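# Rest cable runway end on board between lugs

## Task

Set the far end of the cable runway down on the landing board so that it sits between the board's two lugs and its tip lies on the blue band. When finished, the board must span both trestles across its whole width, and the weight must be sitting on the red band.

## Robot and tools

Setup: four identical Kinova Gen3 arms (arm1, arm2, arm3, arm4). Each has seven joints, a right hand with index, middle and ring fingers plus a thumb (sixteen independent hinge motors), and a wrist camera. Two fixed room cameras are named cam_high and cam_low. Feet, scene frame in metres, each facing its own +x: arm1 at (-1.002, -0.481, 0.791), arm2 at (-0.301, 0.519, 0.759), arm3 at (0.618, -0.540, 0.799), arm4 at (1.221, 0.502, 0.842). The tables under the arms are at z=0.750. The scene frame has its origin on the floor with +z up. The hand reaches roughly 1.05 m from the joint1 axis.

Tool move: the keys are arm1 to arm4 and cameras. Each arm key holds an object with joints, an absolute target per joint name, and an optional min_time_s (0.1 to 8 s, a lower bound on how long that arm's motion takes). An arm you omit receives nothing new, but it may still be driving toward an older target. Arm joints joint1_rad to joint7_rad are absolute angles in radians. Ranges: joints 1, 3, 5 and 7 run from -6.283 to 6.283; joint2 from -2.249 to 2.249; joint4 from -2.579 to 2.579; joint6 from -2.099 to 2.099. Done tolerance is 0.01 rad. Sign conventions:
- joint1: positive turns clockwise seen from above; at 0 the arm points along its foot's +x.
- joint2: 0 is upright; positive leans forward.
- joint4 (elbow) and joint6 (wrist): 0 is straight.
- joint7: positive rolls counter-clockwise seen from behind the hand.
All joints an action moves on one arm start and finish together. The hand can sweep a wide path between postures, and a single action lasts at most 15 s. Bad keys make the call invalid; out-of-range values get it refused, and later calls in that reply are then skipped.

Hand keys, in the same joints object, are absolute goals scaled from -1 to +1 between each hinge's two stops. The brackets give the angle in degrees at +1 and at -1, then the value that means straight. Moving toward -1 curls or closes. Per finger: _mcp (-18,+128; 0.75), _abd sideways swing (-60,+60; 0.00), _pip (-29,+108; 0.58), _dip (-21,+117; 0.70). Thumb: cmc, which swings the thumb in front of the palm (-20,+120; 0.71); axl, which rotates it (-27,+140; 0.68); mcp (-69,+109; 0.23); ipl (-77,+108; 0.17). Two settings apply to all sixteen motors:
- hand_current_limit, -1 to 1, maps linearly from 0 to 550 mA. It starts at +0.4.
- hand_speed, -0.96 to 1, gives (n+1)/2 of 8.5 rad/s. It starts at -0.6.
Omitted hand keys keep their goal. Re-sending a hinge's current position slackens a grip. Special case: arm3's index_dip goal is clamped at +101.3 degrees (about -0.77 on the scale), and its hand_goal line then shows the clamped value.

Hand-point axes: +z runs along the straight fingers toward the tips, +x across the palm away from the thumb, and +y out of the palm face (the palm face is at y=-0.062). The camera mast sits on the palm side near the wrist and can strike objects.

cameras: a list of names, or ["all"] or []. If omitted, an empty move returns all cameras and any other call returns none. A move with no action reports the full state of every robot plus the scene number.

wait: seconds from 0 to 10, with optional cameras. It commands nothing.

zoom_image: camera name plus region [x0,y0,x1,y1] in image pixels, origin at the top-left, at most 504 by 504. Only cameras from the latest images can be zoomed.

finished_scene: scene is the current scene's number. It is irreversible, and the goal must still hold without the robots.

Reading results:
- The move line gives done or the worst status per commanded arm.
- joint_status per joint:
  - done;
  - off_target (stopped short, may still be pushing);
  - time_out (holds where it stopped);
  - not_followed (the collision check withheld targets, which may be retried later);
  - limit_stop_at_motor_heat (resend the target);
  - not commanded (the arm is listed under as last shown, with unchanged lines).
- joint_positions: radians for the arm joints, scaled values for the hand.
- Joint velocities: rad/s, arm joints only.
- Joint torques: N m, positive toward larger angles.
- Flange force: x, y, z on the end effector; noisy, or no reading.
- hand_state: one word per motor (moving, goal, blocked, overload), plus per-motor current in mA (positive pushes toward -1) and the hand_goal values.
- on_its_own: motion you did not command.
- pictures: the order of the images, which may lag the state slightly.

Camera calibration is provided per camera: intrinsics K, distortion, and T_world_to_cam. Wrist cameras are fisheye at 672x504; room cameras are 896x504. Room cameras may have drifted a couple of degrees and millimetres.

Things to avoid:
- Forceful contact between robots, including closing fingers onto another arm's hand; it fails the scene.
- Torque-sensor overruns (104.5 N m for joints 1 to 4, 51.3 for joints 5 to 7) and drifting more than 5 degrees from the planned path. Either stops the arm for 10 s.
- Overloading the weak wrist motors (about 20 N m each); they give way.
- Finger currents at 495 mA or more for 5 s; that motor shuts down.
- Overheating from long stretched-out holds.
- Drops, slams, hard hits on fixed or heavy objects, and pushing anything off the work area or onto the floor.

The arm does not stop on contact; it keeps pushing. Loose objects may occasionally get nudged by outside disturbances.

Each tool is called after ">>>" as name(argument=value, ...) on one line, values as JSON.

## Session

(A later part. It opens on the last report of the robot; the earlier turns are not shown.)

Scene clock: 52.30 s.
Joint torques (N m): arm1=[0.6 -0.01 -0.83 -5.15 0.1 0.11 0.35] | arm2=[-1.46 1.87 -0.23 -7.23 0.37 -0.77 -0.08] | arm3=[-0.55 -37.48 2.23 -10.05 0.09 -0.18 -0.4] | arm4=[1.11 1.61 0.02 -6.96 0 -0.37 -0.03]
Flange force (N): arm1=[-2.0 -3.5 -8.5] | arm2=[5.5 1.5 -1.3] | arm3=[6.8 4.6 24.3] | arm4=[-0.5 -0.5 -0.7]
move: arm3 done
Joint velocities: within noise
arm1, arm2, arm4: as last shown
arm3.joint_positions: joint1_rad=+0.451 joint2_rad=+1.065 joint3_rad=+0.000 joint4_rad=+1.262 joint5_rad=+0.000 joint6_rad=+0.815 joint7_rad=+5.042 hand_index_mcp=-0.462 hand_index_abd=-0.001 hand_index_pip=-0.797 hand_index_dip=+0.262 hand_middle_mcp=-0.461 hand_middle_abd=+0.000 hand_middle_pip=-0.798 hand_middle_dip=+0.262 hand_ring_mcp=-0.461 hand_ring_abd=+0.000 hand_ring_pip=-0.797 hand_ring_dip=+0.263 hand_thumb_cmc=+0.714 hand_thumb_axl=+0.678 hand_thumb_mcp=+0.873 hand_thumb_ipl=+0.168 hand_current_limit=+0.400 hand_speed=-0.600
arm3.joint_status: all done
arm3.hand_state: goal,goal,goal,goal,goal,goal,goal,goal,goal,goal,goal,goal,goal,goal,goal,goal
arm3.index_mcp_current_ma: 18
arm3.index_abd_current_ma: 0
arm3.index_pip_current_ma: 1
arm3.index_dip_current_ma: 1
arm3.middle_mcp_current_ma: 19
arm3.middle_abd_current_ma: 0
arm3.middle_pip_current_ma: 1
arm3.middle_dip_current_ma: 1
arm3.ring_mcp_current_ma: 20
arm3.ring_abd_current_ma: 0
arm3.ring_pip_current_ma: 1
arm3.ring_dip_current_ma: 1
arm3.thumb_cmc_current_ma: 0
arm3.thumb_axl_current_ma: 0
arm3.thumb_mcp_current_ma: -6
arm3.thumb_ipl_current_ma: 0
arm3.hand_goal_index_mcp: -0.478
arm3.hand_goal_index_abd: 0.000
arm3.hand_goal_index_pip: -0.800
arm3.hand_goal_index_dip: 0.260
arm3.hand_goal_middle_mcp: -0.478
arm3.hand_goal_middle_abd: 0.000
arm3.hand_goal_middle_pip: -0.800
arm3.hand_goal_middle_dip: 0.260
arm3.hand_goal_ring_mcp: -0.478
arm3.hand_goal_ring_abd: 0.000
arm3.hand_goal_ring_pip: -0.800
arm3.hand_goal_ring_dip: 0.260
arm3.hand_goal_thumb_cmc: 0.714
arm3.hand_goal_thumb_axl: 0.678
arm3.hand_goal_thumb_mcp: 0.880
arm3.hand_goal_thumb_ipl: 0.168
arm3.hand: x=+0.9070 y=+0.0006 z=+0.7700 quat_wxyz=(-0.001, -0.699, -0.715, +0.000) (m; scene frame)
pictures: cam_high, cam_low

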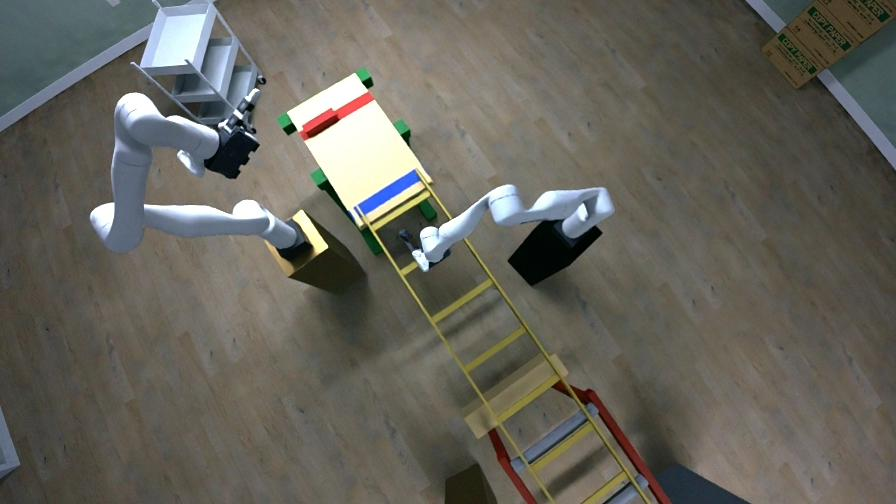

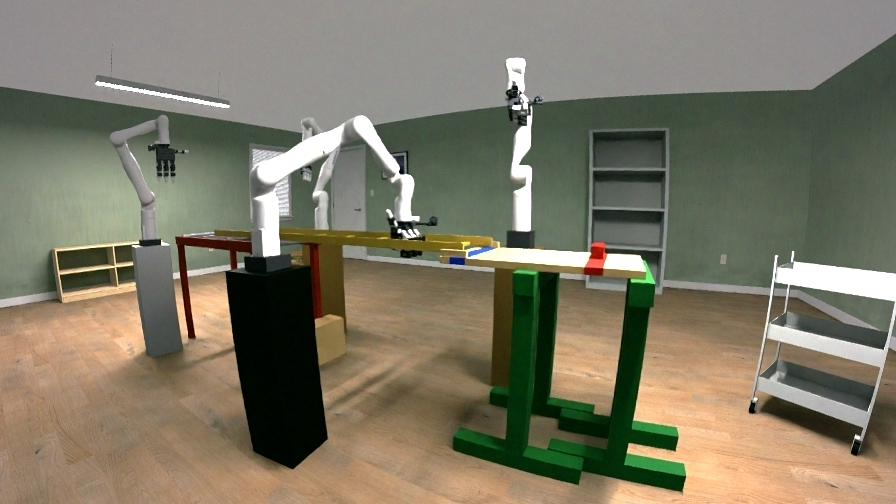

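>>> move(arm3={"joints": {"joint1_rad": 0.4506, "joint2_rad": 1.0892, "joint4_rad": 1.2596, "joint6_rad": 0.7928, "joint7_rad": 5.042}, "min_time_s": 2.5}, cameras=["cam_high", "cam_low", "arm3_cam_wrist"])

>>> zoom_image(camera="cam_low", region=[400, 210, 540, 280])

>>> zoom_image(camera="cam_high", region=[340, 150, 460, 250])

Scene clock: 55.23 s.
Joint torques (N m): arm1=[0.6 -0.02 -0.85 -5.14 0.09 0.08 0.35] | arm2=[-1.39 1.83 -0.18 -7.12 0.39 -0.77 -0.07] | arm3=[-1.16 -23.52 1.33 -5.07 -0.05 -0.48 -0.15] | arm4=[1.1 1.63 -0.05 -6.88 0.01 -0.34 0]
Flange force (N): arm1=[-1.9 -3.5 -8.6] | arm2=[5.2 1.6 -1.7] | arm3=[5.0 4.6 0.4] | arm4=[-0.5 -0.6 -0.9]
move: arm3 done
Joint velocities: within noise
arm1, arm2, arm4: as last shown
arm3.joint_positions: joint1_rad=+0.451 joint2_rad=+1.089 joint3_rad=+0.000 joint4_rad=+1.260 joint5_rad=+0.000 joint6_rad=+0.793 joint7_rad=+5.042 hand_index_mcp=-0.462 hand_index_abd=-0.001 hand_index_pip=-0.797 hand_index_dip=+0.262 hand_middle_mcp=-0.462 hand_middle_abd=+0.000 hand_middle_pip=-0.798 hand_middle_dip=+0.262 hand_ring_mcp=-0.461 hand_ring_abd=+0.000 hand_ring_pip=-0.797 hand_ring_dip=+0.263 hand_thumb_cmc=+0.714 hand_thumb_axl=+0.678 hand_thumb_mcp=+0.873 hand_thumb_ipl=+0.168 hand_current_limit=+0.400 hand_speed=-0.600
arm3.joint_status: all done
arm3.hand_state: goal,goal,goal,goal,goal,goal,goal,goal,goal,goal,goal,goal,goal,goal,goal,goal
arm3.index_mcp_current_ma: 18
arm3.index_abd_current_ma: 0
arm3.index_pip_current_ma: 1
arm3.index_dip_current_ma: 1
arm3.middle_mcp_current_ma: 19
arm3.middle_abd_current_ma: 0
arm3.middle_pip_current_ma: 1
arm3.middle_dip_current_ma: 1
arm3.ring_mcp_current_ma: 20
arm3.ring_abd_current_ma: 0
arm3.ring_pip_current_ma: 1
arm3.ring_dip_current_ma: 1
arm3.thumb_cmc_current_ma: 0
arm3.thumb_axl_current_ma: 0
arm3.thumb_mcp_current_ma: -6
arm3.thumb_ipl_current_ma: 0
arm3.hand_goal_index_mcp: -0.478
arm3.hand_goal_index_abd: 0.000
arm3.hand_goal_index_pip: -0.800
arm3.hand_goal_index_dip: 0.260
arm3.hand_goal_middle_mcp: -0.478
arm3.hand_goal_middle_abd: 0.000
arm3.hand_goal_middle_pip: -0.800
arm3.hand_goal_middle_dip: 0.260
arm3.hand_goal_ring_mcp: -0.478
arm3.hand_goal_ring_abd: 0.000
arm3.hand_goal_ring_pip: -0.800
arm3.hand_goal_ring_dip: 0.260
arm3.hand_goal_thumb_cmc: 0.714
arm3.hand_goal_thumb_axl: 0.678
arm3.hand_goal_thumb_mcp: 0.880
arm3.hand_goal_thumb_ipl: 0.168
arm3.hand: x=+0.9070 y=+0.0006 z=+0.7560 quat_wxyz=(-0.001, -0.699, -0.715, +0.000) (m; scene frame)
pictures: arm3_cam_wrist, cam_high, cam_low
camera_calibration:
arm3_cam_wrist: T_world_to_cam=[[0.678876, -0.734223, 0.00659337, -0.592944], [-0.491382, -0.447631, 0.747108, -0.168005], [-0.545593, -0.510434, -0.66467, 1.11756], [0, 0, 0, 1]] pos_world=[0.929715, 0.0598837, 0.872237]

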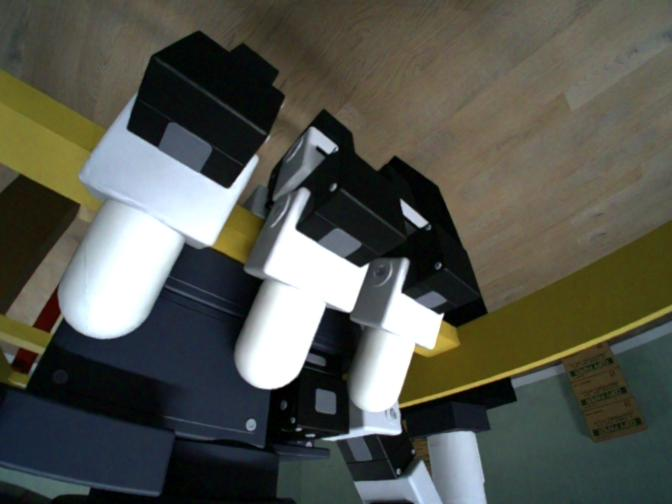

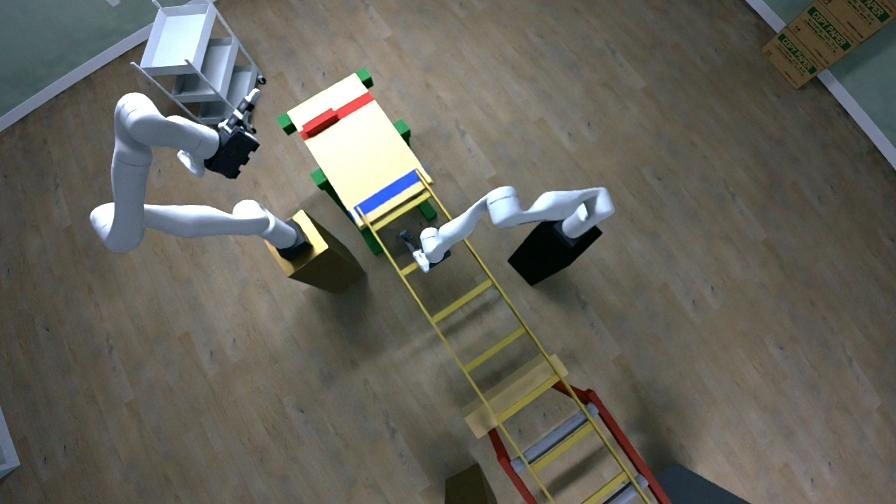

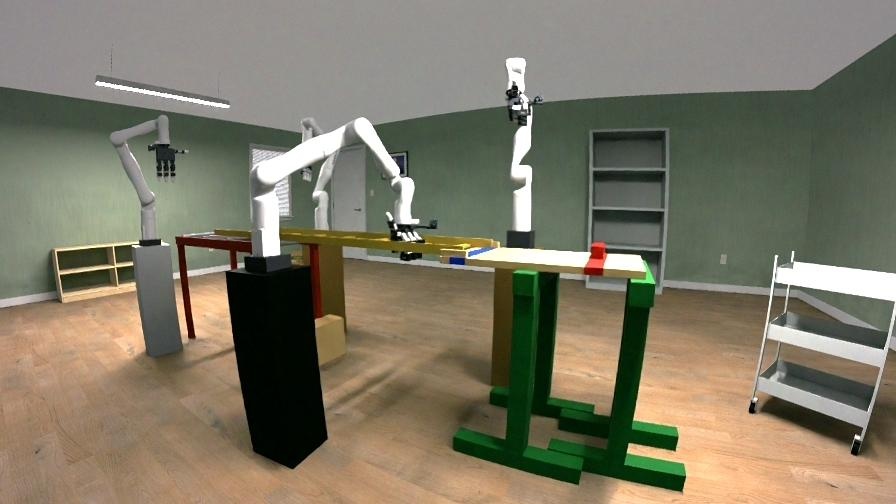

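Scaled by 3.600 from the camera's 896x504 image, which has a finer 1280x720 frame.

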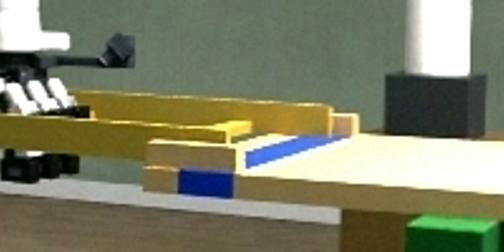

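Scaled by 4.200 from the camera's 896x504 image, which has a finer 1280x720 frame.

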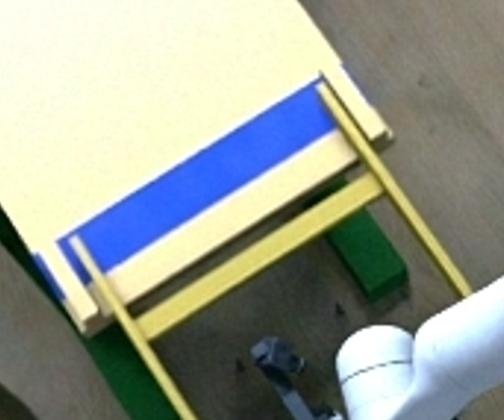

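>>> move(arm3={"joints": {"joint1_rad": 0.4506, "joint2_rad": 1.0943, "joint4_rad": 1.2592, "joint6_rad": 0.7881, "joint7_rad": 5.042, "hand_index_pip": 0.576, "hand_middle_pip": 0.576, "hand_ring_pip": 0.576, "hand_index_dip": 0.696, "hand_middle_dip": 0.696, "hand_ring_dip": 0.696}, "min_time_s": 1})

>>> move(arm3={"joints": {"hand_index_mcp": 0.754, "hand_middle_mcp": 0.754, "hand_ring_mcp": 0.754}})

>>> move(arm3={"joints": {"joint1_rad": 0.3993, "joint2_rad": 1.0759, "joint4_rad": 1.3088, "joint6_rad": 0.7569, "joint7_rad": 4.9907}, "min_time_s": 2}, cameras=["cam_high", "cam_low", "arm3_cam_wrist"])

>>> zoom_image(camera="cam_low", region=[360, 180, 540, 280])

>>> zoom_image(camera="cam_high", region=[340, 150, 460, 250])

Scene clock: 57.53 s.
Joint torques (N m): arm1=[0.6 -0.05 -0.82 -5.11 0.08 0.09 0.36] | arm2=[-1.42 1.85 -0.21 -7.13 0.34 -0.76 -0.05] | arm3=[1.25 -10.79 3.31 -0.9 0.64 -0.15 -0.35] | arm4=[1.16 1.67 0.01 -6.92 -0.03 -0.35 -0.07]
Flange force (N): arm1=[-2.1 -3.5 -8.8] | arm2=[5.3 1.6 -1.6] | arm3=[2.6 -0.3 -20.6] | arm4=[-0.4 -0.7 -0.7]
move: arm3 done
Joint velocities: within noise
arm1, arm2, arm4: as last shown
arm3.joint_positions: joint1_rad=+0.451 joint2_rad=+1.094 joint3_rad=+0.000 joint4_rad=+1.259 joint5_rad=+0.000 joint6_rad=+0.788 joint7_rad=+5.042 hand_index_mcp=-0.463 hand_index_abd=-0.001 hand_index_pip=+0.576 hand_index_dip=+0.694 hand_middle_mcp=-0.462 hand_middle_abd=+0.000 hand_middle_pip=+0.576 hand_middle_dip=+0.694 hand_ring_mcp=-0.461 hand_ring_abd=+0.000 hand_ring_pip=+0.576 hand_ring_dip=+0.694 hand_thumb_cmc=+0.714 hand_thumb_axl=+0.678 hand_thumb_mcp=+0.873 hand_thumb_ipl=+0.168 hand_current_limit=+0.400 hand_speed=-0.600
arm3.joint_status: all done
arm3.hand_state: goal,goal,goal,goal,goal,goal,goal,goal,goal,goal,goal,goal,goal,goal,goal,goal
arm3.index_mcp_current_ma: 17
arm3.index_abd_current_ma: 0
arm3.index_pip_current_ma: 0
arm3.index_dip_current_ma: -1
arm3.middle_mcp_current_ma: 19
arm3.middle_abd_current_ma: 0
arm3.middle_pip_current_ma: 0
arm3.middle_dip_current_ma: -1
arm3.ring_mcp_current_ma: 20
arm3.ring_abd_current_ma: 0
arm3.ring_pip_current_ma: 0
arm3.ring_dip_current_ma: -1
arm3.thumb_cmc_current_ma: 0
arm3.thumb_axl_current_ma: 0
arm3.thumb_mcp_current_ma: -6
arm3.thumb_ipl_current_ma: 0
arm3.hand_goal_index_mcp: -0.478
arm3.hand_goal_index_abd: 0.000
arm3.hand_goal_index_pip: 0.576
arm3.hand_goal_index_dip: 0.696
arm3.hand_goal_middle_mcp: -0.478
arm3.hand_goal_middle_abd: 0.000
arm3.hand_goal_middle_pip: 0.576
arm3.hand_goal_middle_dip: 0.696
arm3.hand_goal_ring_mcp: -0.478
arm3.hand_goal_ring_abd: 0.000
arm3.hand_goal_ring_pip: 0.576
arm3.hand_goal_ring_dip: 0.696
arm3.hand_goal_thumb_cmc: 0.714
arm3.hand_goal_thumb_axl: 0.678
arm3.hand_goal_thumb_mcp: 0.880
arm3.hand_goal_thumb_ipl: 0.168
arm3.hand: x=+0.9070 y=+0.0006 z=+0.7530 quat_wxyz=(-0.001, -0.699, -0.715, +0.000) (m; scene frame)
pictures: none

Scene clock: 58.90 s.
Joint torques (N m): arm1=[0.64 -0.12 -0.88 -5.17 0.1 0.06 0.35] | arm2=[-1.46 1.83 -0.2 -7.04 0.3 -0.74 -0.04] | arm3=[1.35 -10.92 3.22 -1.02 0.51 -0.21 -0.37] | arm4=[1.11 1.6 0 -6.85 -0.03 -0.37 -0.08]
Flange force (N): arm1=[-2.0 -3.7 -8.7] | arm2=[5.1 1.6 -1.9] | arm3=[2.5 -0.5 -20.5] | arm4=[-0.6 -0.7 -1.1]
move: arm3 done
Joint velocities: within noise
arm1, arm2, arm4: as last shown
arm3.joint_positions: joint1_rad=+0.451 joint2_rad=+1.094 joint3_rad=+0.000 joint4_rad=+1.259 joint5_rad=+0.000 joint6_rad=+0.788 joint7_rad=+5.042 hand_index_mcp=+0.750 hand_index_abd=-0.001 hand_index_pip=+0.576 hand_index_dip=+0.694 hand_middle_mcp=+0.750 hand_middle_abd=+0.000 hand_middle_pip=+0.576 hand_middle_dip=+0.694 hand_ring_mcp=+0.749 hand_ring_abd=+0.000 hand_ring_pip=+0.576 hand_ring_dip=+0.694 hand_thumb_cmc=+0.714 hand_thumb_axl=+0.678 hand_thumb_mcp=+0.873 hand_thumb_ipl=+0.168 hand_current_limit=+0.400 hand_speed=-0.600
arm3.joint_status: all done
arm3.hand_state: goal,goal,goal,goal,goal,goal,goal,goal,goal,goal,goal,goal,goal,goal,goal,goal
arm3.index_mcp_current_ma: -2
arm3.index_abd_current_ma: 0
arm3.index_pip_current_ma: 0
arm3.index_dip_current_ma: -1
arm3.middle_mcp_current_ma: -3
arm3.middle_abd_current_ma: 0
arm3.middle_pip_current_ma: 0
arm3.middle_dip_current_ma: -1
arm3.ring_mcp_current_ma: -3
arm3.ring_abd_current_ma: 0
arm3.ring_pip_current_ma: 0
arm3.ring_dip_current_ma: -1
arm3.thumb_cmc_current_ma: 0
arm3.thumb_axl_current_ma: 0
arm3.thumb_mcp_current_ma: -6
arm3.thumb_ipl_current_ma: 0
arm3.hand_goal_index_mcp: 0.754
arm3.hand_goal_index_abd: 0.000
arm3.hand_goal_index_pip: 0.576
arm3.hand_goal_index_dip: 0.696
arm3.hand_goal_middle_mcp: 0.754
arm3.hand_goal_middle_abd: 0.000
arm3.hand_goal_middle_pip: 0.576
arm3.hand_goal_middle_dip: 0.696
arm3.hand_goal_ring_mcp: 0.754
arm3.hand_goal_ring_abd: 0.000
arm3.hand_goal_ring_pip: 0.576
arm3.hand_goal_ring_dip: 0.696
arm3.hand_goal_thumb_cmc: 0.714
arm3.hand_goal_thumb_axl: 0.678
arm3.hand_goal_thumb_mcp: 0.880
arm3.hand_goal_thumb_ipl: 0.168
arm3.hand: x=+0.9070 y=+0.0006 z=+0.7530 quat_wxyz=(-0.001, -0.699, -0.715, +0.000) (m; scene frame)
pictures: none

Scene clock: 61.20 s.
Joint torques (N m): arm1=[0.6 -0.09 -0.88 -5.13 0.07 0.1 0.36] | arm2=[-1.46 1.93 -0.28 -7.15 0.36 -0.78 -0.02] | arm3=[-1.03 -23.91 1.22 -5.1 -0.13 -0.35 -0.16] | arm4=[1.06 1.57 -0.05 -6.92 -0.01 -0.36 -0.1]
Flange force (N): arm1=[-2.1 -3.7 -8.7] | arm2=[5.5 1.5 -1.5] | arm3=[4.8 4.0 1.8] | arm4=[-0.6 -0.9 -0.8]
move: arm3 done
Joint velocities: within noise
arm1.joint_positions: joint1_rad=+0.330 joint2_rad=-0.416 joint3_rad=-0.117 joint4_rad=+1.514 joint5_rad=-0.034 joint6_rad=+1.977 joint7_rad=+1.841 hand_index_mcp=+0.753 hand_index_abd=+0.000 hand_index_pip=+0.577 hand_index_dip=+0.696 hand_middle_mcp=+0.753 hand_middle_abd=+0.000 hand_middle_pip=+0.577 hand_middle_dip=+0.696 hand_ring_mcp=+0.753 hand_ring_abd=+0.000 hand_ring_pip=+0.577 hand_ring_dip=+0.696 hand_thumb_cmc=+0.714 hand_thumb_axl=+0.677 hand_thumb_mcp=+0.224 hand_thumb_ipl=+0.168 hand_current_limit=+0.400 hand_speed=-0.600
arm1.joint_status: not commanded
arm1.hand_state: goal,goal,goal,goal,goal,goal,goal,goal,goal,goal,goal,goal,goal,goal,goal,goal
arm1.index_mcp_current_ma: 0
arm1.index_abd_current_ma: 0
arm1.index_pip_current_ma: 0
arm1.index_dip_current_ma: 0
arm1.middle_mcp_current_ma: 0
arm1.middle_abd_current_ma: 0
arm1.middle_pip_current_ma: 0
arm1.middle_dip_current_ma: 0
arm1.ring_mcp_current_ma: 0
arm1.ring_abd_current_ma: 0
arm1.ring_pip_current_ma: 0
arm1.ring_dip_current_ma: 0
arm1.thumb_cmc_current_ma: 0
arm1.thumb_axl_current_ma: 0
arm1.thumb_mcp_current_ma: -1
arm1.thumb_ipl_current_ma: 0
arm1.hand_goal_index_mcp: 0.754
arm1.hand_goal_index_abd: 0.000
arm1.hand_goal_index_pip: 0.576
arm1.hand_goal_index_dip: 0.696
arm1.hand_goal_middle_mcp: 0.754
arm1.hand_goal_middle_abd: 0.000
arm1.hand_goal_middle_pip: 0.576
arm1.hand_goal_middle_dip: 0.696
arm1.hand_goal_ring_mcp: 0.754
arm1.hand_goal_ring_abd: 0.000
arm1.hand_goal_ring_pip: 0.576
arm1.hand_goal_ring_dip: 0.696
arm1.hand_goal_thumb_cmc: 0.714
arm1.hand_goal_thumb_axl: 0.678
arm1.hand_goal_thumb_mcp: 0.226
arm1.hand_goal_thumb_ipl: 0.168
arm1.hand: x=-1.0474 y=-0.3310 z=+1.3002 quat_wxyz=(+0.033, -0.697, +0.717, +0.002) (m; scene frame)
arm2.joint_positions: joint1_rad=-0.143 joint2_rad=-0.368 joint3_rad=-0.079 joint4_rad=+1.465 joint5_rad=-0.050 joint6_rad=+1.979 joint7_rad=+1.906 hand_index_mcp=+0.753 hand_index_abd=+0.000 hand_index_pip=+0.577 hand_index_dip=+0.696 hand_middle_mcp=+0.753 hand_middle_abd=+0.000 hand_middle_pip=+0.577 hand_middle_dip=+0.696 hand_ring_mcp=+0.753 hand_ring_abd=+0.000 hand_ring_pip=+0.577 hand_ring_dip=+0.696 hand_thumb_cmc=+0.714 hand_thumb_axl=+0.677 hand_thumb_mcp=+0.224 hand_thumb_ipl=+0.168 hand_current_limit=+0.400 hand_speed=-0.600
arm2.joint_status: not commanded
arm2.hand_state: goal,goal,goal,goal,goal,goal,goal,goal,goal,goal,goal,goal,goal,goal,goal,goal
arm2.index_mcp_current_ma: -3
arm2.index_abd_current_ma: 0
arm2.index_pip_current_ma: 2
arm2.index_dip_current_ma: 0
arm2.middle_mcp_current_ma: -3
arm2.middle_abd_current_ma: 0
arm2.middle_pip_current_ma: 2
arm2.middle_dip_current_ma: 0
arm2.ring_mcp_current_ma: -3
arm2.ring_abd_current_ma: 0
arm2.ring_pip_current_ma: 2
arm2.ring_dip_current_ma: 0
arm2.thumb_cmc_current_ma: 1
arm2.thumb_axl_current_ma: -3
arm2.thumb_mcp_current_ma: -10
arm2.thumb_ipl_current_ma: -1
arm2.hand_goal_index_mcp: 0.754
arm2.hand_goal_index_abd: 0.000
arm2.hand_goal_index_pip: 0.576
arm2.hand_goal_index_dip: 0.696
arm2.hand_goal_middle_mcp: 0.754
arm2.hand_goal_middle_abd: 0.000
arm2.hand_goal_middle_pip: 0.576
arm2.hand_goal_middle_dip: 0.696
arm2.hand_goal_ring_mcp: 0.754
arm2.hand_goal_ring_abd: 0.000
arm2.hand_goal_ring_pip: 0.576
arm2.hand_goal_ring_dip: 0.696
arm2.hand_goal_thumb_cmc: 0.714
arm2.hand_goal_thumb_axl: 0.678
arm2.hand_goal_thumb_mcp: 0.226
arm2.hand_goal_thumb_ipl: 0.168
arm2.hand: x=-0.1983 y=+0.3948 z=+1.2806 quat_wxyz=(+0.027, +0.508, +0.861, -0.020) (m; scene frame)
arm3.joint_positions: joint1_rad=+0.399 joint2_rad=+1.076 joint3_rad=+0.000 joint4_rad=+1.309 joint5_rad=+0.000 joint6_rad=+0.757 joint7_rad=+4.991 hand_index_mcp=+0.751 hand_index_abd=-0.001 hand_index_pip=+0.576 hand_index_dip=+0.694 hand_middle_mcp=+0.751 hand_middle_abd=+0.000 hand_middle_pip=+0.576 hand_middle_dip=+0.694 hand_ring_mcp=+0.751 hand_ring_abd=+0.000 hand_ring_pip=+0.576 hand_ring_dip=+0.694 hand_thumb_cmc=+0.714 hand_thumb_axl=+0.677 hand_thumb_mcp=+0.874 hand_thumb_ipl=+0.168 hand_current_limit=+0.400 hand_speed=-0.600
arm3.joint_status: all done
arm3.hand_state: goal,goal,goal,goal,goal,goal,goal,goal,goal,goal,goal,goal,goal,goal,goal,goal
arm3.index_mcp_current_ma: -1
arm3.index_abd_current_ma: 0
arm3.index_pip_current_ma: 0
arm3.index_dip_current_ma: -1
arm3.middle_mcp_current_ma: -2
arm3.middle_abd_current_ma: 0
arm3.middle_pip_current_ma: 0
arm3.middle_dip_current_ma: -1
arm3.ring_mcp_current_ma: -2
arm3.ring_abd_current_ma: 0
arm3.ring_pip_current_ma: 0
arm3.ring_dip_current_ma: -1
arm3.thumb_cmc_current_ma: 0
arm3.thumb_axl_current_ma: 0
arm3.thumb_mcp_current_ma: -6
arm3.thumb_ipl_current_ma: 0
arm3.hand_goal_index_mcp: 0.754
arm3.hand_goal_index_abd: 0.000
arm3.hand_goal_index_pip: 0.576
arm3.hand_goal_index_dip: 0.696
arm3.hand_goal_middle_mcp: 0.754
arm3.hand_goal_middle_abd: 0.000
arm3.hand_goal_middle_pip: 0.576
arm3.hand_goal_middle_dip: 0.696
arm3.hand_goal_ring_mcp: 0.754
arm3.hand_goal_ring_abd: 0.000
arm3.hand_goal_ring_pip: 0.576
arm3.hand_goal_ring_dip: 0.696
arm3.hand_goal_thumb_cmc: 0.714
arm3.hand_goal_thumb_axl: 0.678
arm3.hand_goal_thumb_mcp: 0.880
arm3.hand_goal_thumb_ipl: 0.168
arm3.hand: x=+0.8752 y=+0.0000 z=+0.7530 quat_wxyz=(-0.001, -0.699, -0.715, +0.000) (m; scene frame)
arm4: as last shown
pictures: arm3_cam_wrist, cam_high, cam_low
camera_calibration:
arm3_cam_wrist: T_world_to_cam=[[0.678876, -0.734224, 0.00659408, -0.571777], [-0.491382, -0.447631, 0.747108, -0.181657], [-0.545593, -0.510433, -0.66467, 1.09791], [0, 0, 0, 1]] pos_world=[0.897915, 0.0592837, 0.869237]

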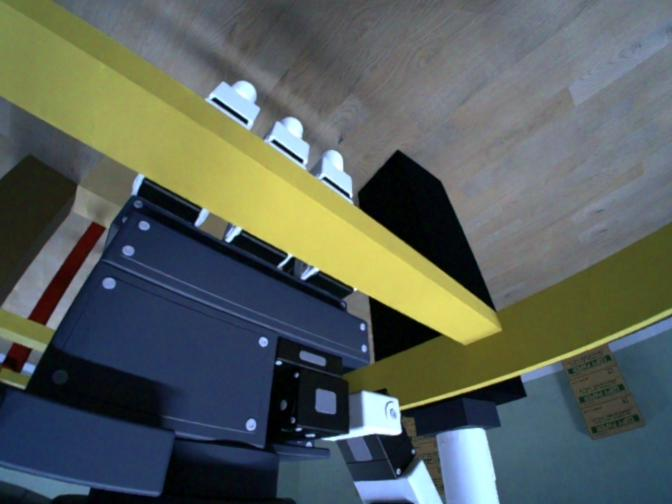

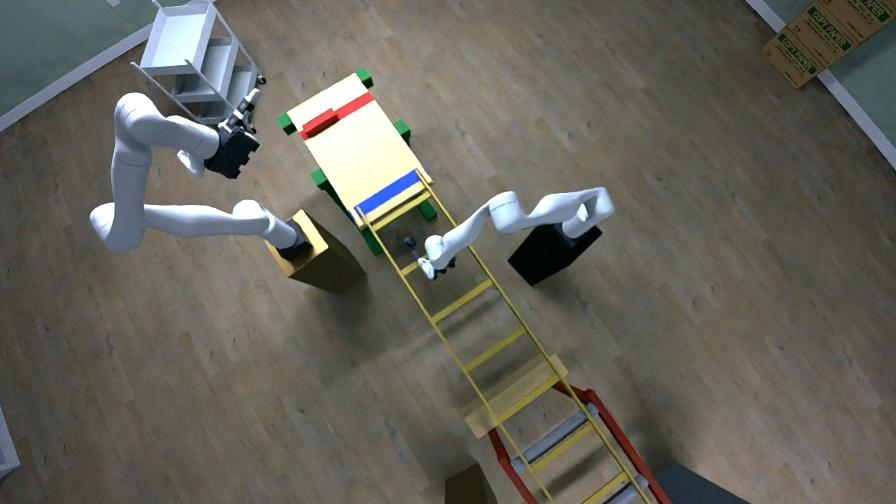

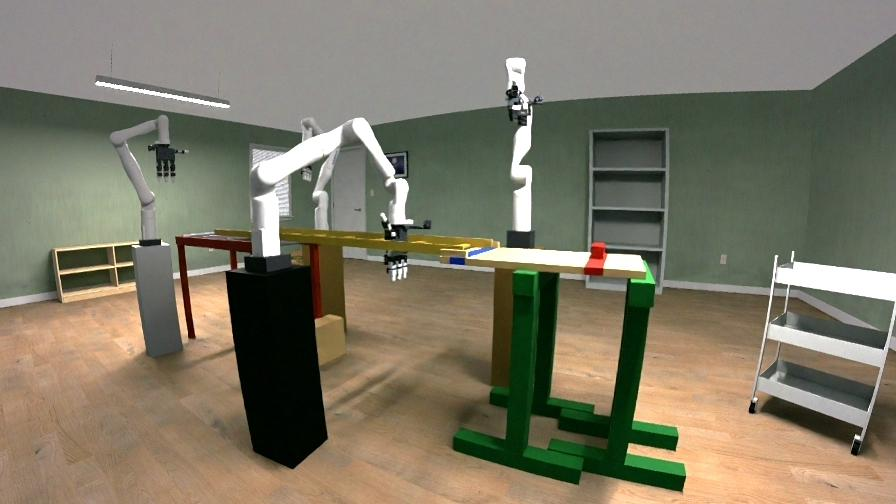

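Scaled by 2.800 from the camera's 896x504 image, which has a finer 1280x720 frame.

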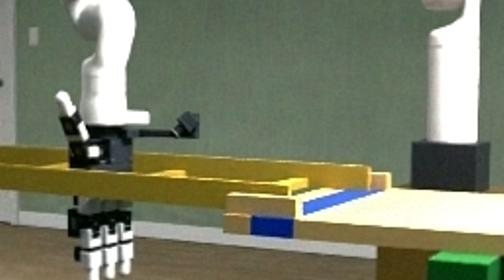

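Scaled by 4.200 from the camera's 896x504 image, which has a finer 1280x720 frame.

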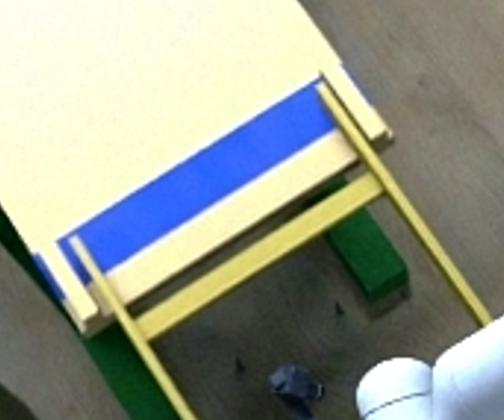

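>>> move(arm3={"joints": {"joint1_rad": 0.3993, "joint2_rad": 0.7615, "joint4_rad": 1.1539, "joint6_rad": 1.2262, "joint7_rad": 4.9907}, "min_time_s": 3}, cameras=["cam_low"])

>>> move(arm3={"joints": {"joint1_rad": -0.227, "joint2_rad": -0.476, "joint4_rad": 1.464, "joint6_rad": 2.039, "joint7_rad": 4.6}, "min_time_s": 3}, cameras=["all"])

>>> zoom_image(camera="cam_low", region=[420, 210, 560, 280])

>>> zoom_image(camera="cam_high", region=[340, 150, 460, 250])

>>> zoom_image(camera="cam_high", region=[270, 60, 440, 240])

Scene clock: 64.73 s.
Joint torques (N m): arm1=[0.58 -0.05 -0.79 -5.17 0.05 0.09 0.37] | arm2=[-1.44 1.92 -0.24 -7.08 0.4 -0.75 -0.07] | arm3=[-1.13 -22.46 1.05 -7.19 -0.12 -0.42 -0.13] | arm4=[1.11 1.62 -0.01 -6.93 0.03 -0.4 -0.06]
Flange force (N): arm1=[-2.1 -3.3 -8.5] | arm2=[5.4 1.5 -1.7] | arm3=[6.2 4.3 -0.9] | arm4=[-0.4 -0.6 -0.9]
move: arm3 done
Joint velocities: within noise
arm1, arm2, arm4: as last shown
arm3.joint_positions: joint1_rad=+0.399 joint2_rad=+0.762 joint3_rad=+0.000 joint4_rad=+1.154 joint5_rad=+0.000 joint6_rad=+1.226 joint7_rad=+4.991 hand_index_mcp=+0.751 hand_index_abd=-0.001 hand_index_pip=+0.576 hand_index_dip=+0.694 hand_middle_mcp=+0.751 hand_middle_abd=+0.000 hand_middle_pip=+0.576 hand_middle_dip=+0.694 hand_ring_mcp=+0.751 hand_ring_abd=+0.000 hand_ring_pip=+0.576 hand_ring_dip=+0.694 hand_thumb_cmc=+0.714 hand_thumb_axl=+0.677 hand_thumb_mcp=+0.874 hand_thumb_ipl=+0.168 hand_current_limit=+0.400 hand_speed=-0.600
arm3.joint_status: all done
arm3.hand_state: goal,goal,goal,goal,goal,goal,goal,goal,goal,goal,goal,goal,goal,goal,goal,goal
arm3.index_mcp_current_ma: -1
arm3.index_abd_current_ma: 0
arm3.index_pip_current_ma: 0
arm3.index_dip_current_ma: -1
arm3.middle_mcp_current_ma: -2
arm3.middle_abd_current_ma: 0
arm3.middle_pip_current_ma: 0
arm3.middle_dip_current_ma: -1
arm3.ring_mcp_current_ma: -2
arm3.ring_abd_current_ma: 0
arm3.ring_pip_current_ma: 0
arm3.ring_dip_current_ma: -1
arm3.thumb_cmc_current_ma: 0
arm3.thumb_axl_current_ma: 0
arm3.thumb_mcp_current_ma: -6
arm3.thumb_ipl_current_ma: 0
arm3.hand_goal_index_mcp: 0.754
arm3.hand_goal_index_abd: 0.000
arm3.hand_goal_index_pip: 0.576
arm3.hand_goal_index_dip: 0.696
arm3.hand_goal_middle_mcp: 0.754
arm3.hand_goal_middle_abd: 0.000
arm3.hand_goal_middle_pip: 0.576
arm3.hand_goal_middle_dip: 0.696
arm3.hand_goal_ring_mcp: 0.754
arm3.hand_goal_ring_abd: 0.000
arm3.hand_goal_ring_pip: 0.576
arm3.hand_goal_ring_dip: 0.696
arm3.hand_goal_thumb_cmc: 0.714
arm3.hand_goal_thumb_axl: 0.678
arm3.hand_goal_thumb_mcp: 0.880
arm3.hand_goal_thumb_ipl: 0.168
arm3.hand: x=+0.8749 y=+0.0006 z=+0.9800 quat_wxyz=(-0.001, -0.699, -0.715, +0.000) (m; scene frame)
pictures: cam_low

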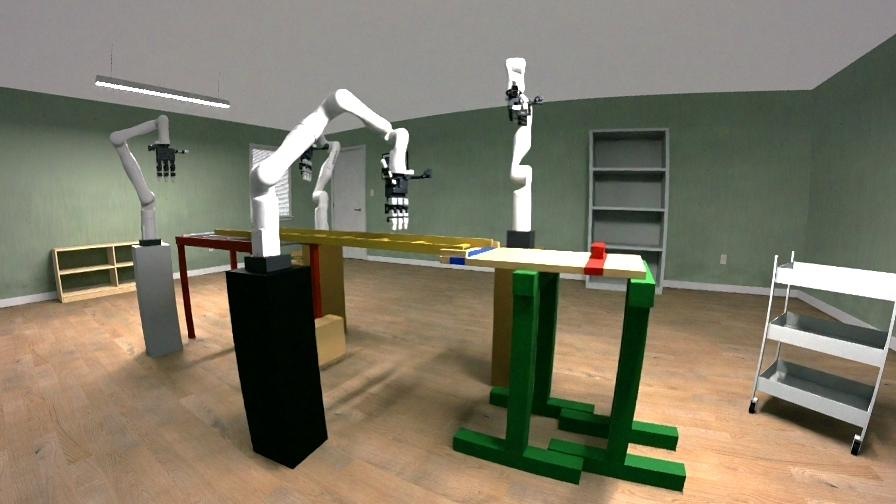

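Scene clock: 68.10 s.
Joint torques (N m): arm1=[0.61 -0.1 -0.83 -5.11 0.1 0.08 0.36] | arm2=[-1.46 1.83 -0.31 -7.2 0.38 -0.77 -0.1] | arm3=[-1.08 0.22 0.51 -6.68 -0.14 -0.67 -0.14] | arm4=[1.03 1.61 -0.01 -6.89 0.04 -0.37 -0.03]
Flange force (N): arm1=[-2.1 -3.5 -8.8] | arm2=[5.5 1.2 -1.4] | arm3=[2.5 -3.0 -4.9] | arm4=[-0.5 -0.5 -1.0]
move: arm3 done
Joint velocities: within noise
arm1, arm2: as last shown
arm3.joint_positions: joint1_rad=-0.227 joint2_rad=-0.476 joint3_rad=+0.000 joint4_rad=+1.464 joint5_rad=+0.000 joint6_rad=+2.039 joint7_rad=+4.600 hand_index_mcp=+0.751 hand_index_abd=-0.001 hand_index_pip=+0.576 hand_index_dip=+0.694 hand_middle_mcp=+0.751 hand_middle_abd=+0.000 hand_middle_pip=+0.576 hand_middle_dip=+0.694 hand_ring_mcp=+0.751 hand_ring_abd=+0.000 hand_ring_pip=+0.576 hand_ring_dip=+0.694 hand_thumb_cmc=+0.714 hand_thumb_axl=+0.677 hand_thumb_mcp=+0.874 hand_thumb_ipl=+0.168 hand_current_limit=+0.400 hand_speed=-0.600
arm3.joint_status: all done
arm3.hand_state: goal,goal,goal,goal,goal,goal,goal,goal,goal,goal,goal,goal,goal,goal,goal,goal
arm3.index_mcp_current_ma: -1
arm3.index_abd_current_ma: 0
arm3.index_pip_current_ma: 0
arm3.index_dip_current_ma: -1
arm3.middle_mcp_current_ma: -2
arm3.middle_abd_current_ma: 0
arm3.middle_pip_current_ma: 0
arm3.middle_dip_current_ma: -1
arm3.ring_mcp_current_ma: -2
arm3.ring_abd_current_ma: 0
arm3.ring_pip_current_ma: 0
arm3.ring_dip_current_ma: -1
arm3.thumb_cmc_current_ma: 0
arm3.thumb_axl_current_ma: 0
arm3.thumb_mcp_current_ma: -6
arm3.thumb_ipl_current_ma: 0
arm3.hand_goal_index_mcp: 0.754
arm3.hand_goal_index_abd: 0.000
arm3.hand_goal_index_pip: 0.576
arm3.hand_goal_index_dip: 0.696
arm3.hand_goal_middle_mcp: 0.754
arm3.hand_goal_middle_abd: 0.000
arm3.hand_goal_middle_pip: 0.576
arm3.hand_goal_middle_dip: 0.696
arm3.hand_goal_ring_mcp: 0.754
arm3.hand_goal_ring_abd: 0.000
arm3.hand_goal_ring_pip: 0.576
arm3.hand_goal_ring_dip: 0.696
arm3.hand_goal_thumb_cmc: 0.714
arm3.hand_goal_thumb_axl: 0.678
arm3.hand_goal_thumb_mcp: 0.880
arm3.hand_goal_thumb_ipl: 0.168
arm3.hand: x=+0.6903 y=-0.4327 z=+1.3278 quat_wxyz=(+0.048, -0.609, -0.791, -0.029) (m; scene frame)
arm4.joint_positions: joint1_rad=-0.132 joint2_rad=-0.468 joint3_rad=+0.000 joint4_rad=+1.416 joint5_rad=+0.000 joint6_rad=+1.929 joint7_rad=+1.690 hand_index_mcp=-0.472 hand_index_abd=+0.000 hand_index_pip=-0.735 hand_index_dip=+0.263 hand_middle_mcp=-0.472 hand_middle_abd=+0.000 hand_middle_pip=-0.734 hand_middle_dip=+0.263 hand_ring_mcp=-0.472 hand_ring_abd=+0.000 hand_ring_pip=-0.734 hand_ring_dip=+0.263 hand_thumb_cmc=+0.714 hand_thumb_axl=+0.677 hand_thumb_mcp=+0.224 hand_thumb_ipl=+0.168 hand_current_limit=+0.400 hand_speed=-0.600
arm4.joint_status: not commanded
arm4.hand_state: goal,goal,goal,goal,goal,goal,goal,goal,goal,goal,goal,goal,goal,goal,goal,goal
arm4.index_mcp_current_ma: 17
arm4.index_abd_current_ma: 0
arm4.index_pip_current_ma: 1
arm4.index_dip_current_ma: 5
arm4.middle_mcp_current_ma: 15
arm4.middle_abd_current_ma: 0
arm4.middle_pip_current_ma: 3
arm4.middle_dip_current_ma: 6
arm4.ring_mcp_current_ma: 16
arm4.ring_abd_current_ma: 0
arm4.ring_pip_current_ma: 3
arm4.ring_dip_current_ma: 6
arm4.thumb_cmc_current_ma: 0
arm4.thumb_axl_current_ma: -2
arm4.thumb_mcp_current_ma: -7
arm4.thumb_ipl_current_ma: -1
arm4.hand_goal_index_mcp: -0.478
arm4.hand_goal_index_abd: 0.000
arm4.hand_goal_index_pip: -0.736
arm4.hand_goal_index_dip: 0.260
arm4.hand_goal_middle_mcp: -0.478
arm4.hand_goal_middle_abd: 0.000
arm4.hand_goal_middle_pip: -0.736
arm4.hand_goal_middle_dip: 0.260
arm4.hand_goal_ring_mcp: -0.478
arm4.hand_goal_ring_abd: 0.000
arm4.hand_goal_ring_pip: -0.736
arm4.hand_goal_ring_dip: 0.260
arm4.hand_goal_thumb_cmc: 0.714
arm4.hand_goal_thumb_axl: 0.678
arm4.hand_goal_thumb_mcp: 0.226
arm4.hand_goal_thumb_ipl: 0.168
arm4.hand: x=+1.3116 y=+0.3623 z=+1.3985 quat_wxyz=(+0.097, +0.587, +0.798, -0.093) (m; scene frame)
pictures: arm1_cam_wrist, arm2_cam_wrist, arm3_cam_wrist, arm4_cam_wrist, cam_high, cam_low
camera_calibration:
arm3_cam_wrist: T_world_to_cam=[[0.82975, -0.551249, -0.0874038, -0.667983], [-0.342848, -0.626977, 0.699539, -1.01269], [-0.440421, -0.550476, -0.709229, 1.12745], [0, 0, 0, 1]] pos_world=[0.703613, -0.382521, 1.44965]
arm4_cam_wrist: T_world_to_cam=[[0.829398, -0.526374, 0.187158, -1.12426], [-0.39943, -0.324513, 0.857407, -0.61209], [-0.390582, -0.785889, -0.4794, 1.58559], [0, 0, 0, 1]] pos_world=[1.30727, 0.455684, 1.49536]

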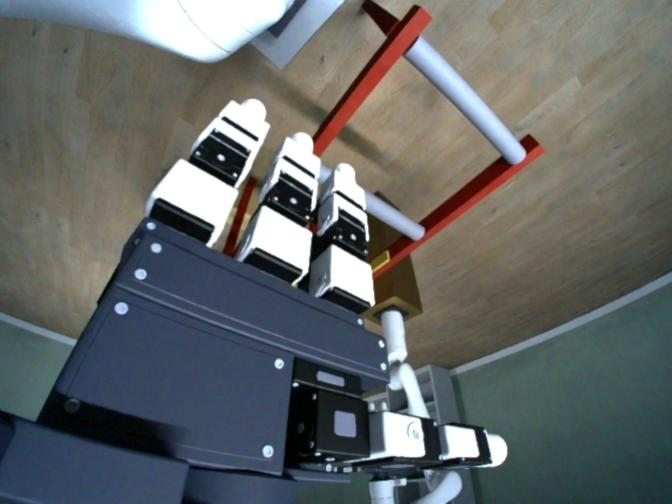

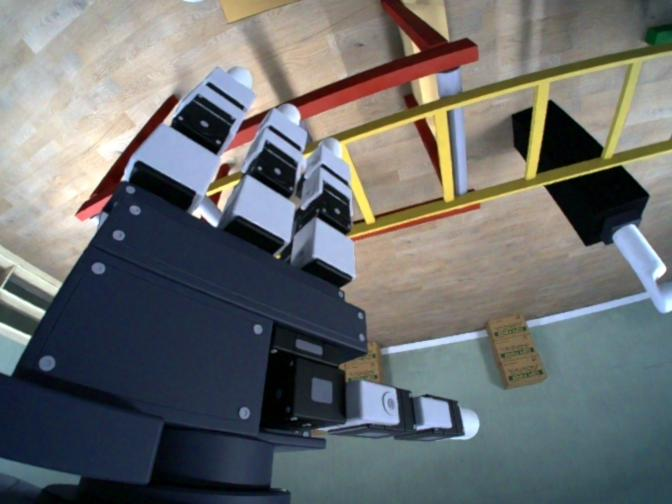

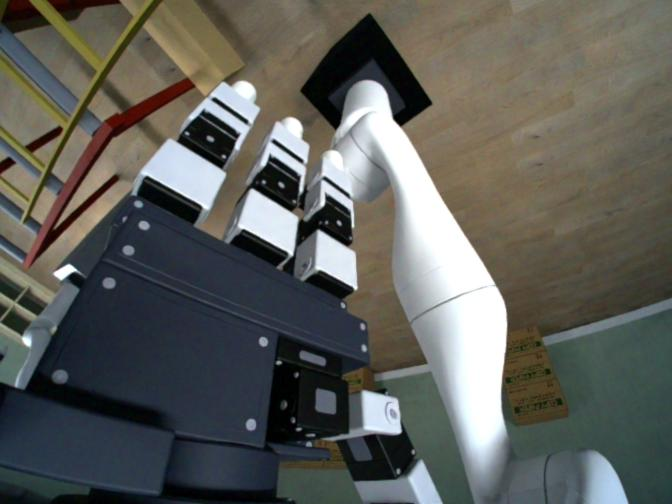

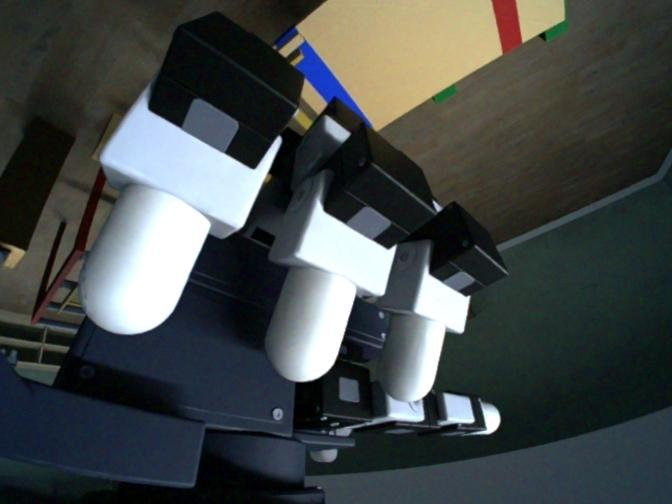

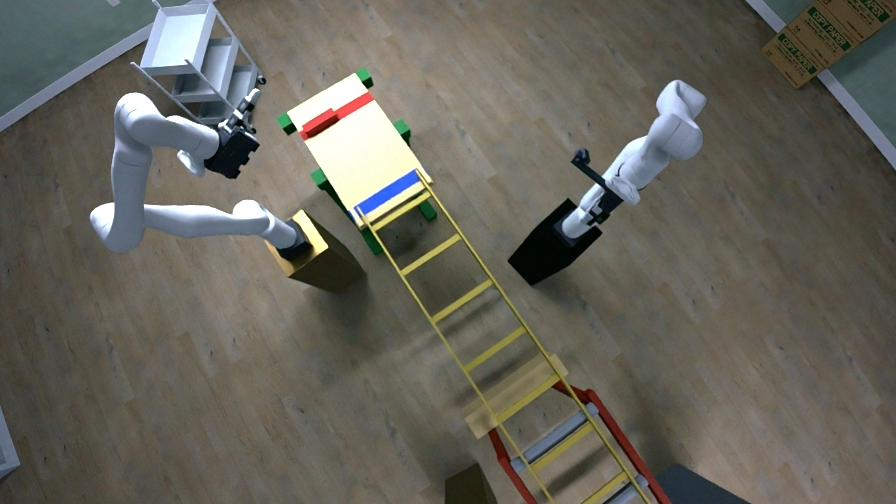

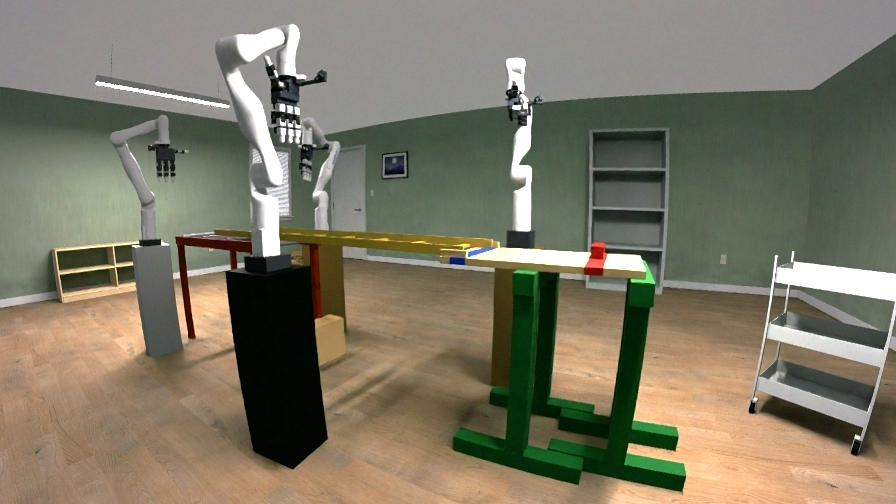

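Scaled by 3.600 from the camera's 896x504 image, which has a finer 1280x720 frame.

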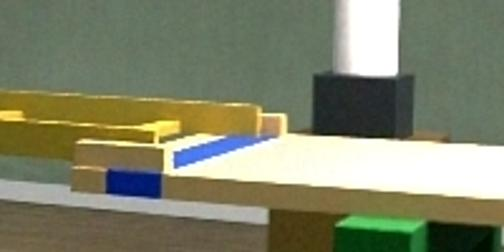

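Scaled by 4.200 from the camera's 896x504 image, which has a finer 1280x720 frame.

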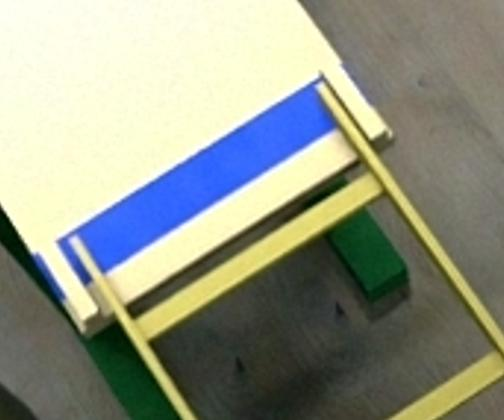

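Scaled by 2.800 from the camera's 896x504 image, which has a finer 1280x720 frame.

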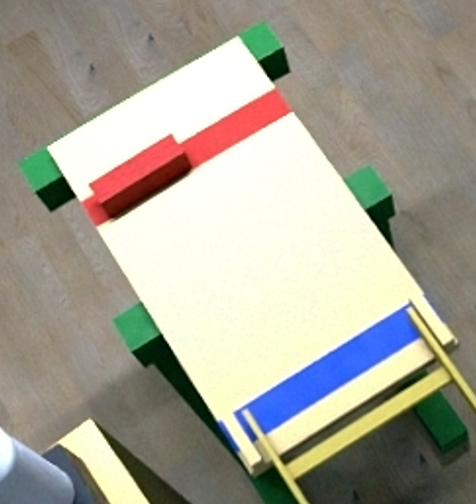

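>>> finished_scene(scene=1)

The scene is finished: the task was done.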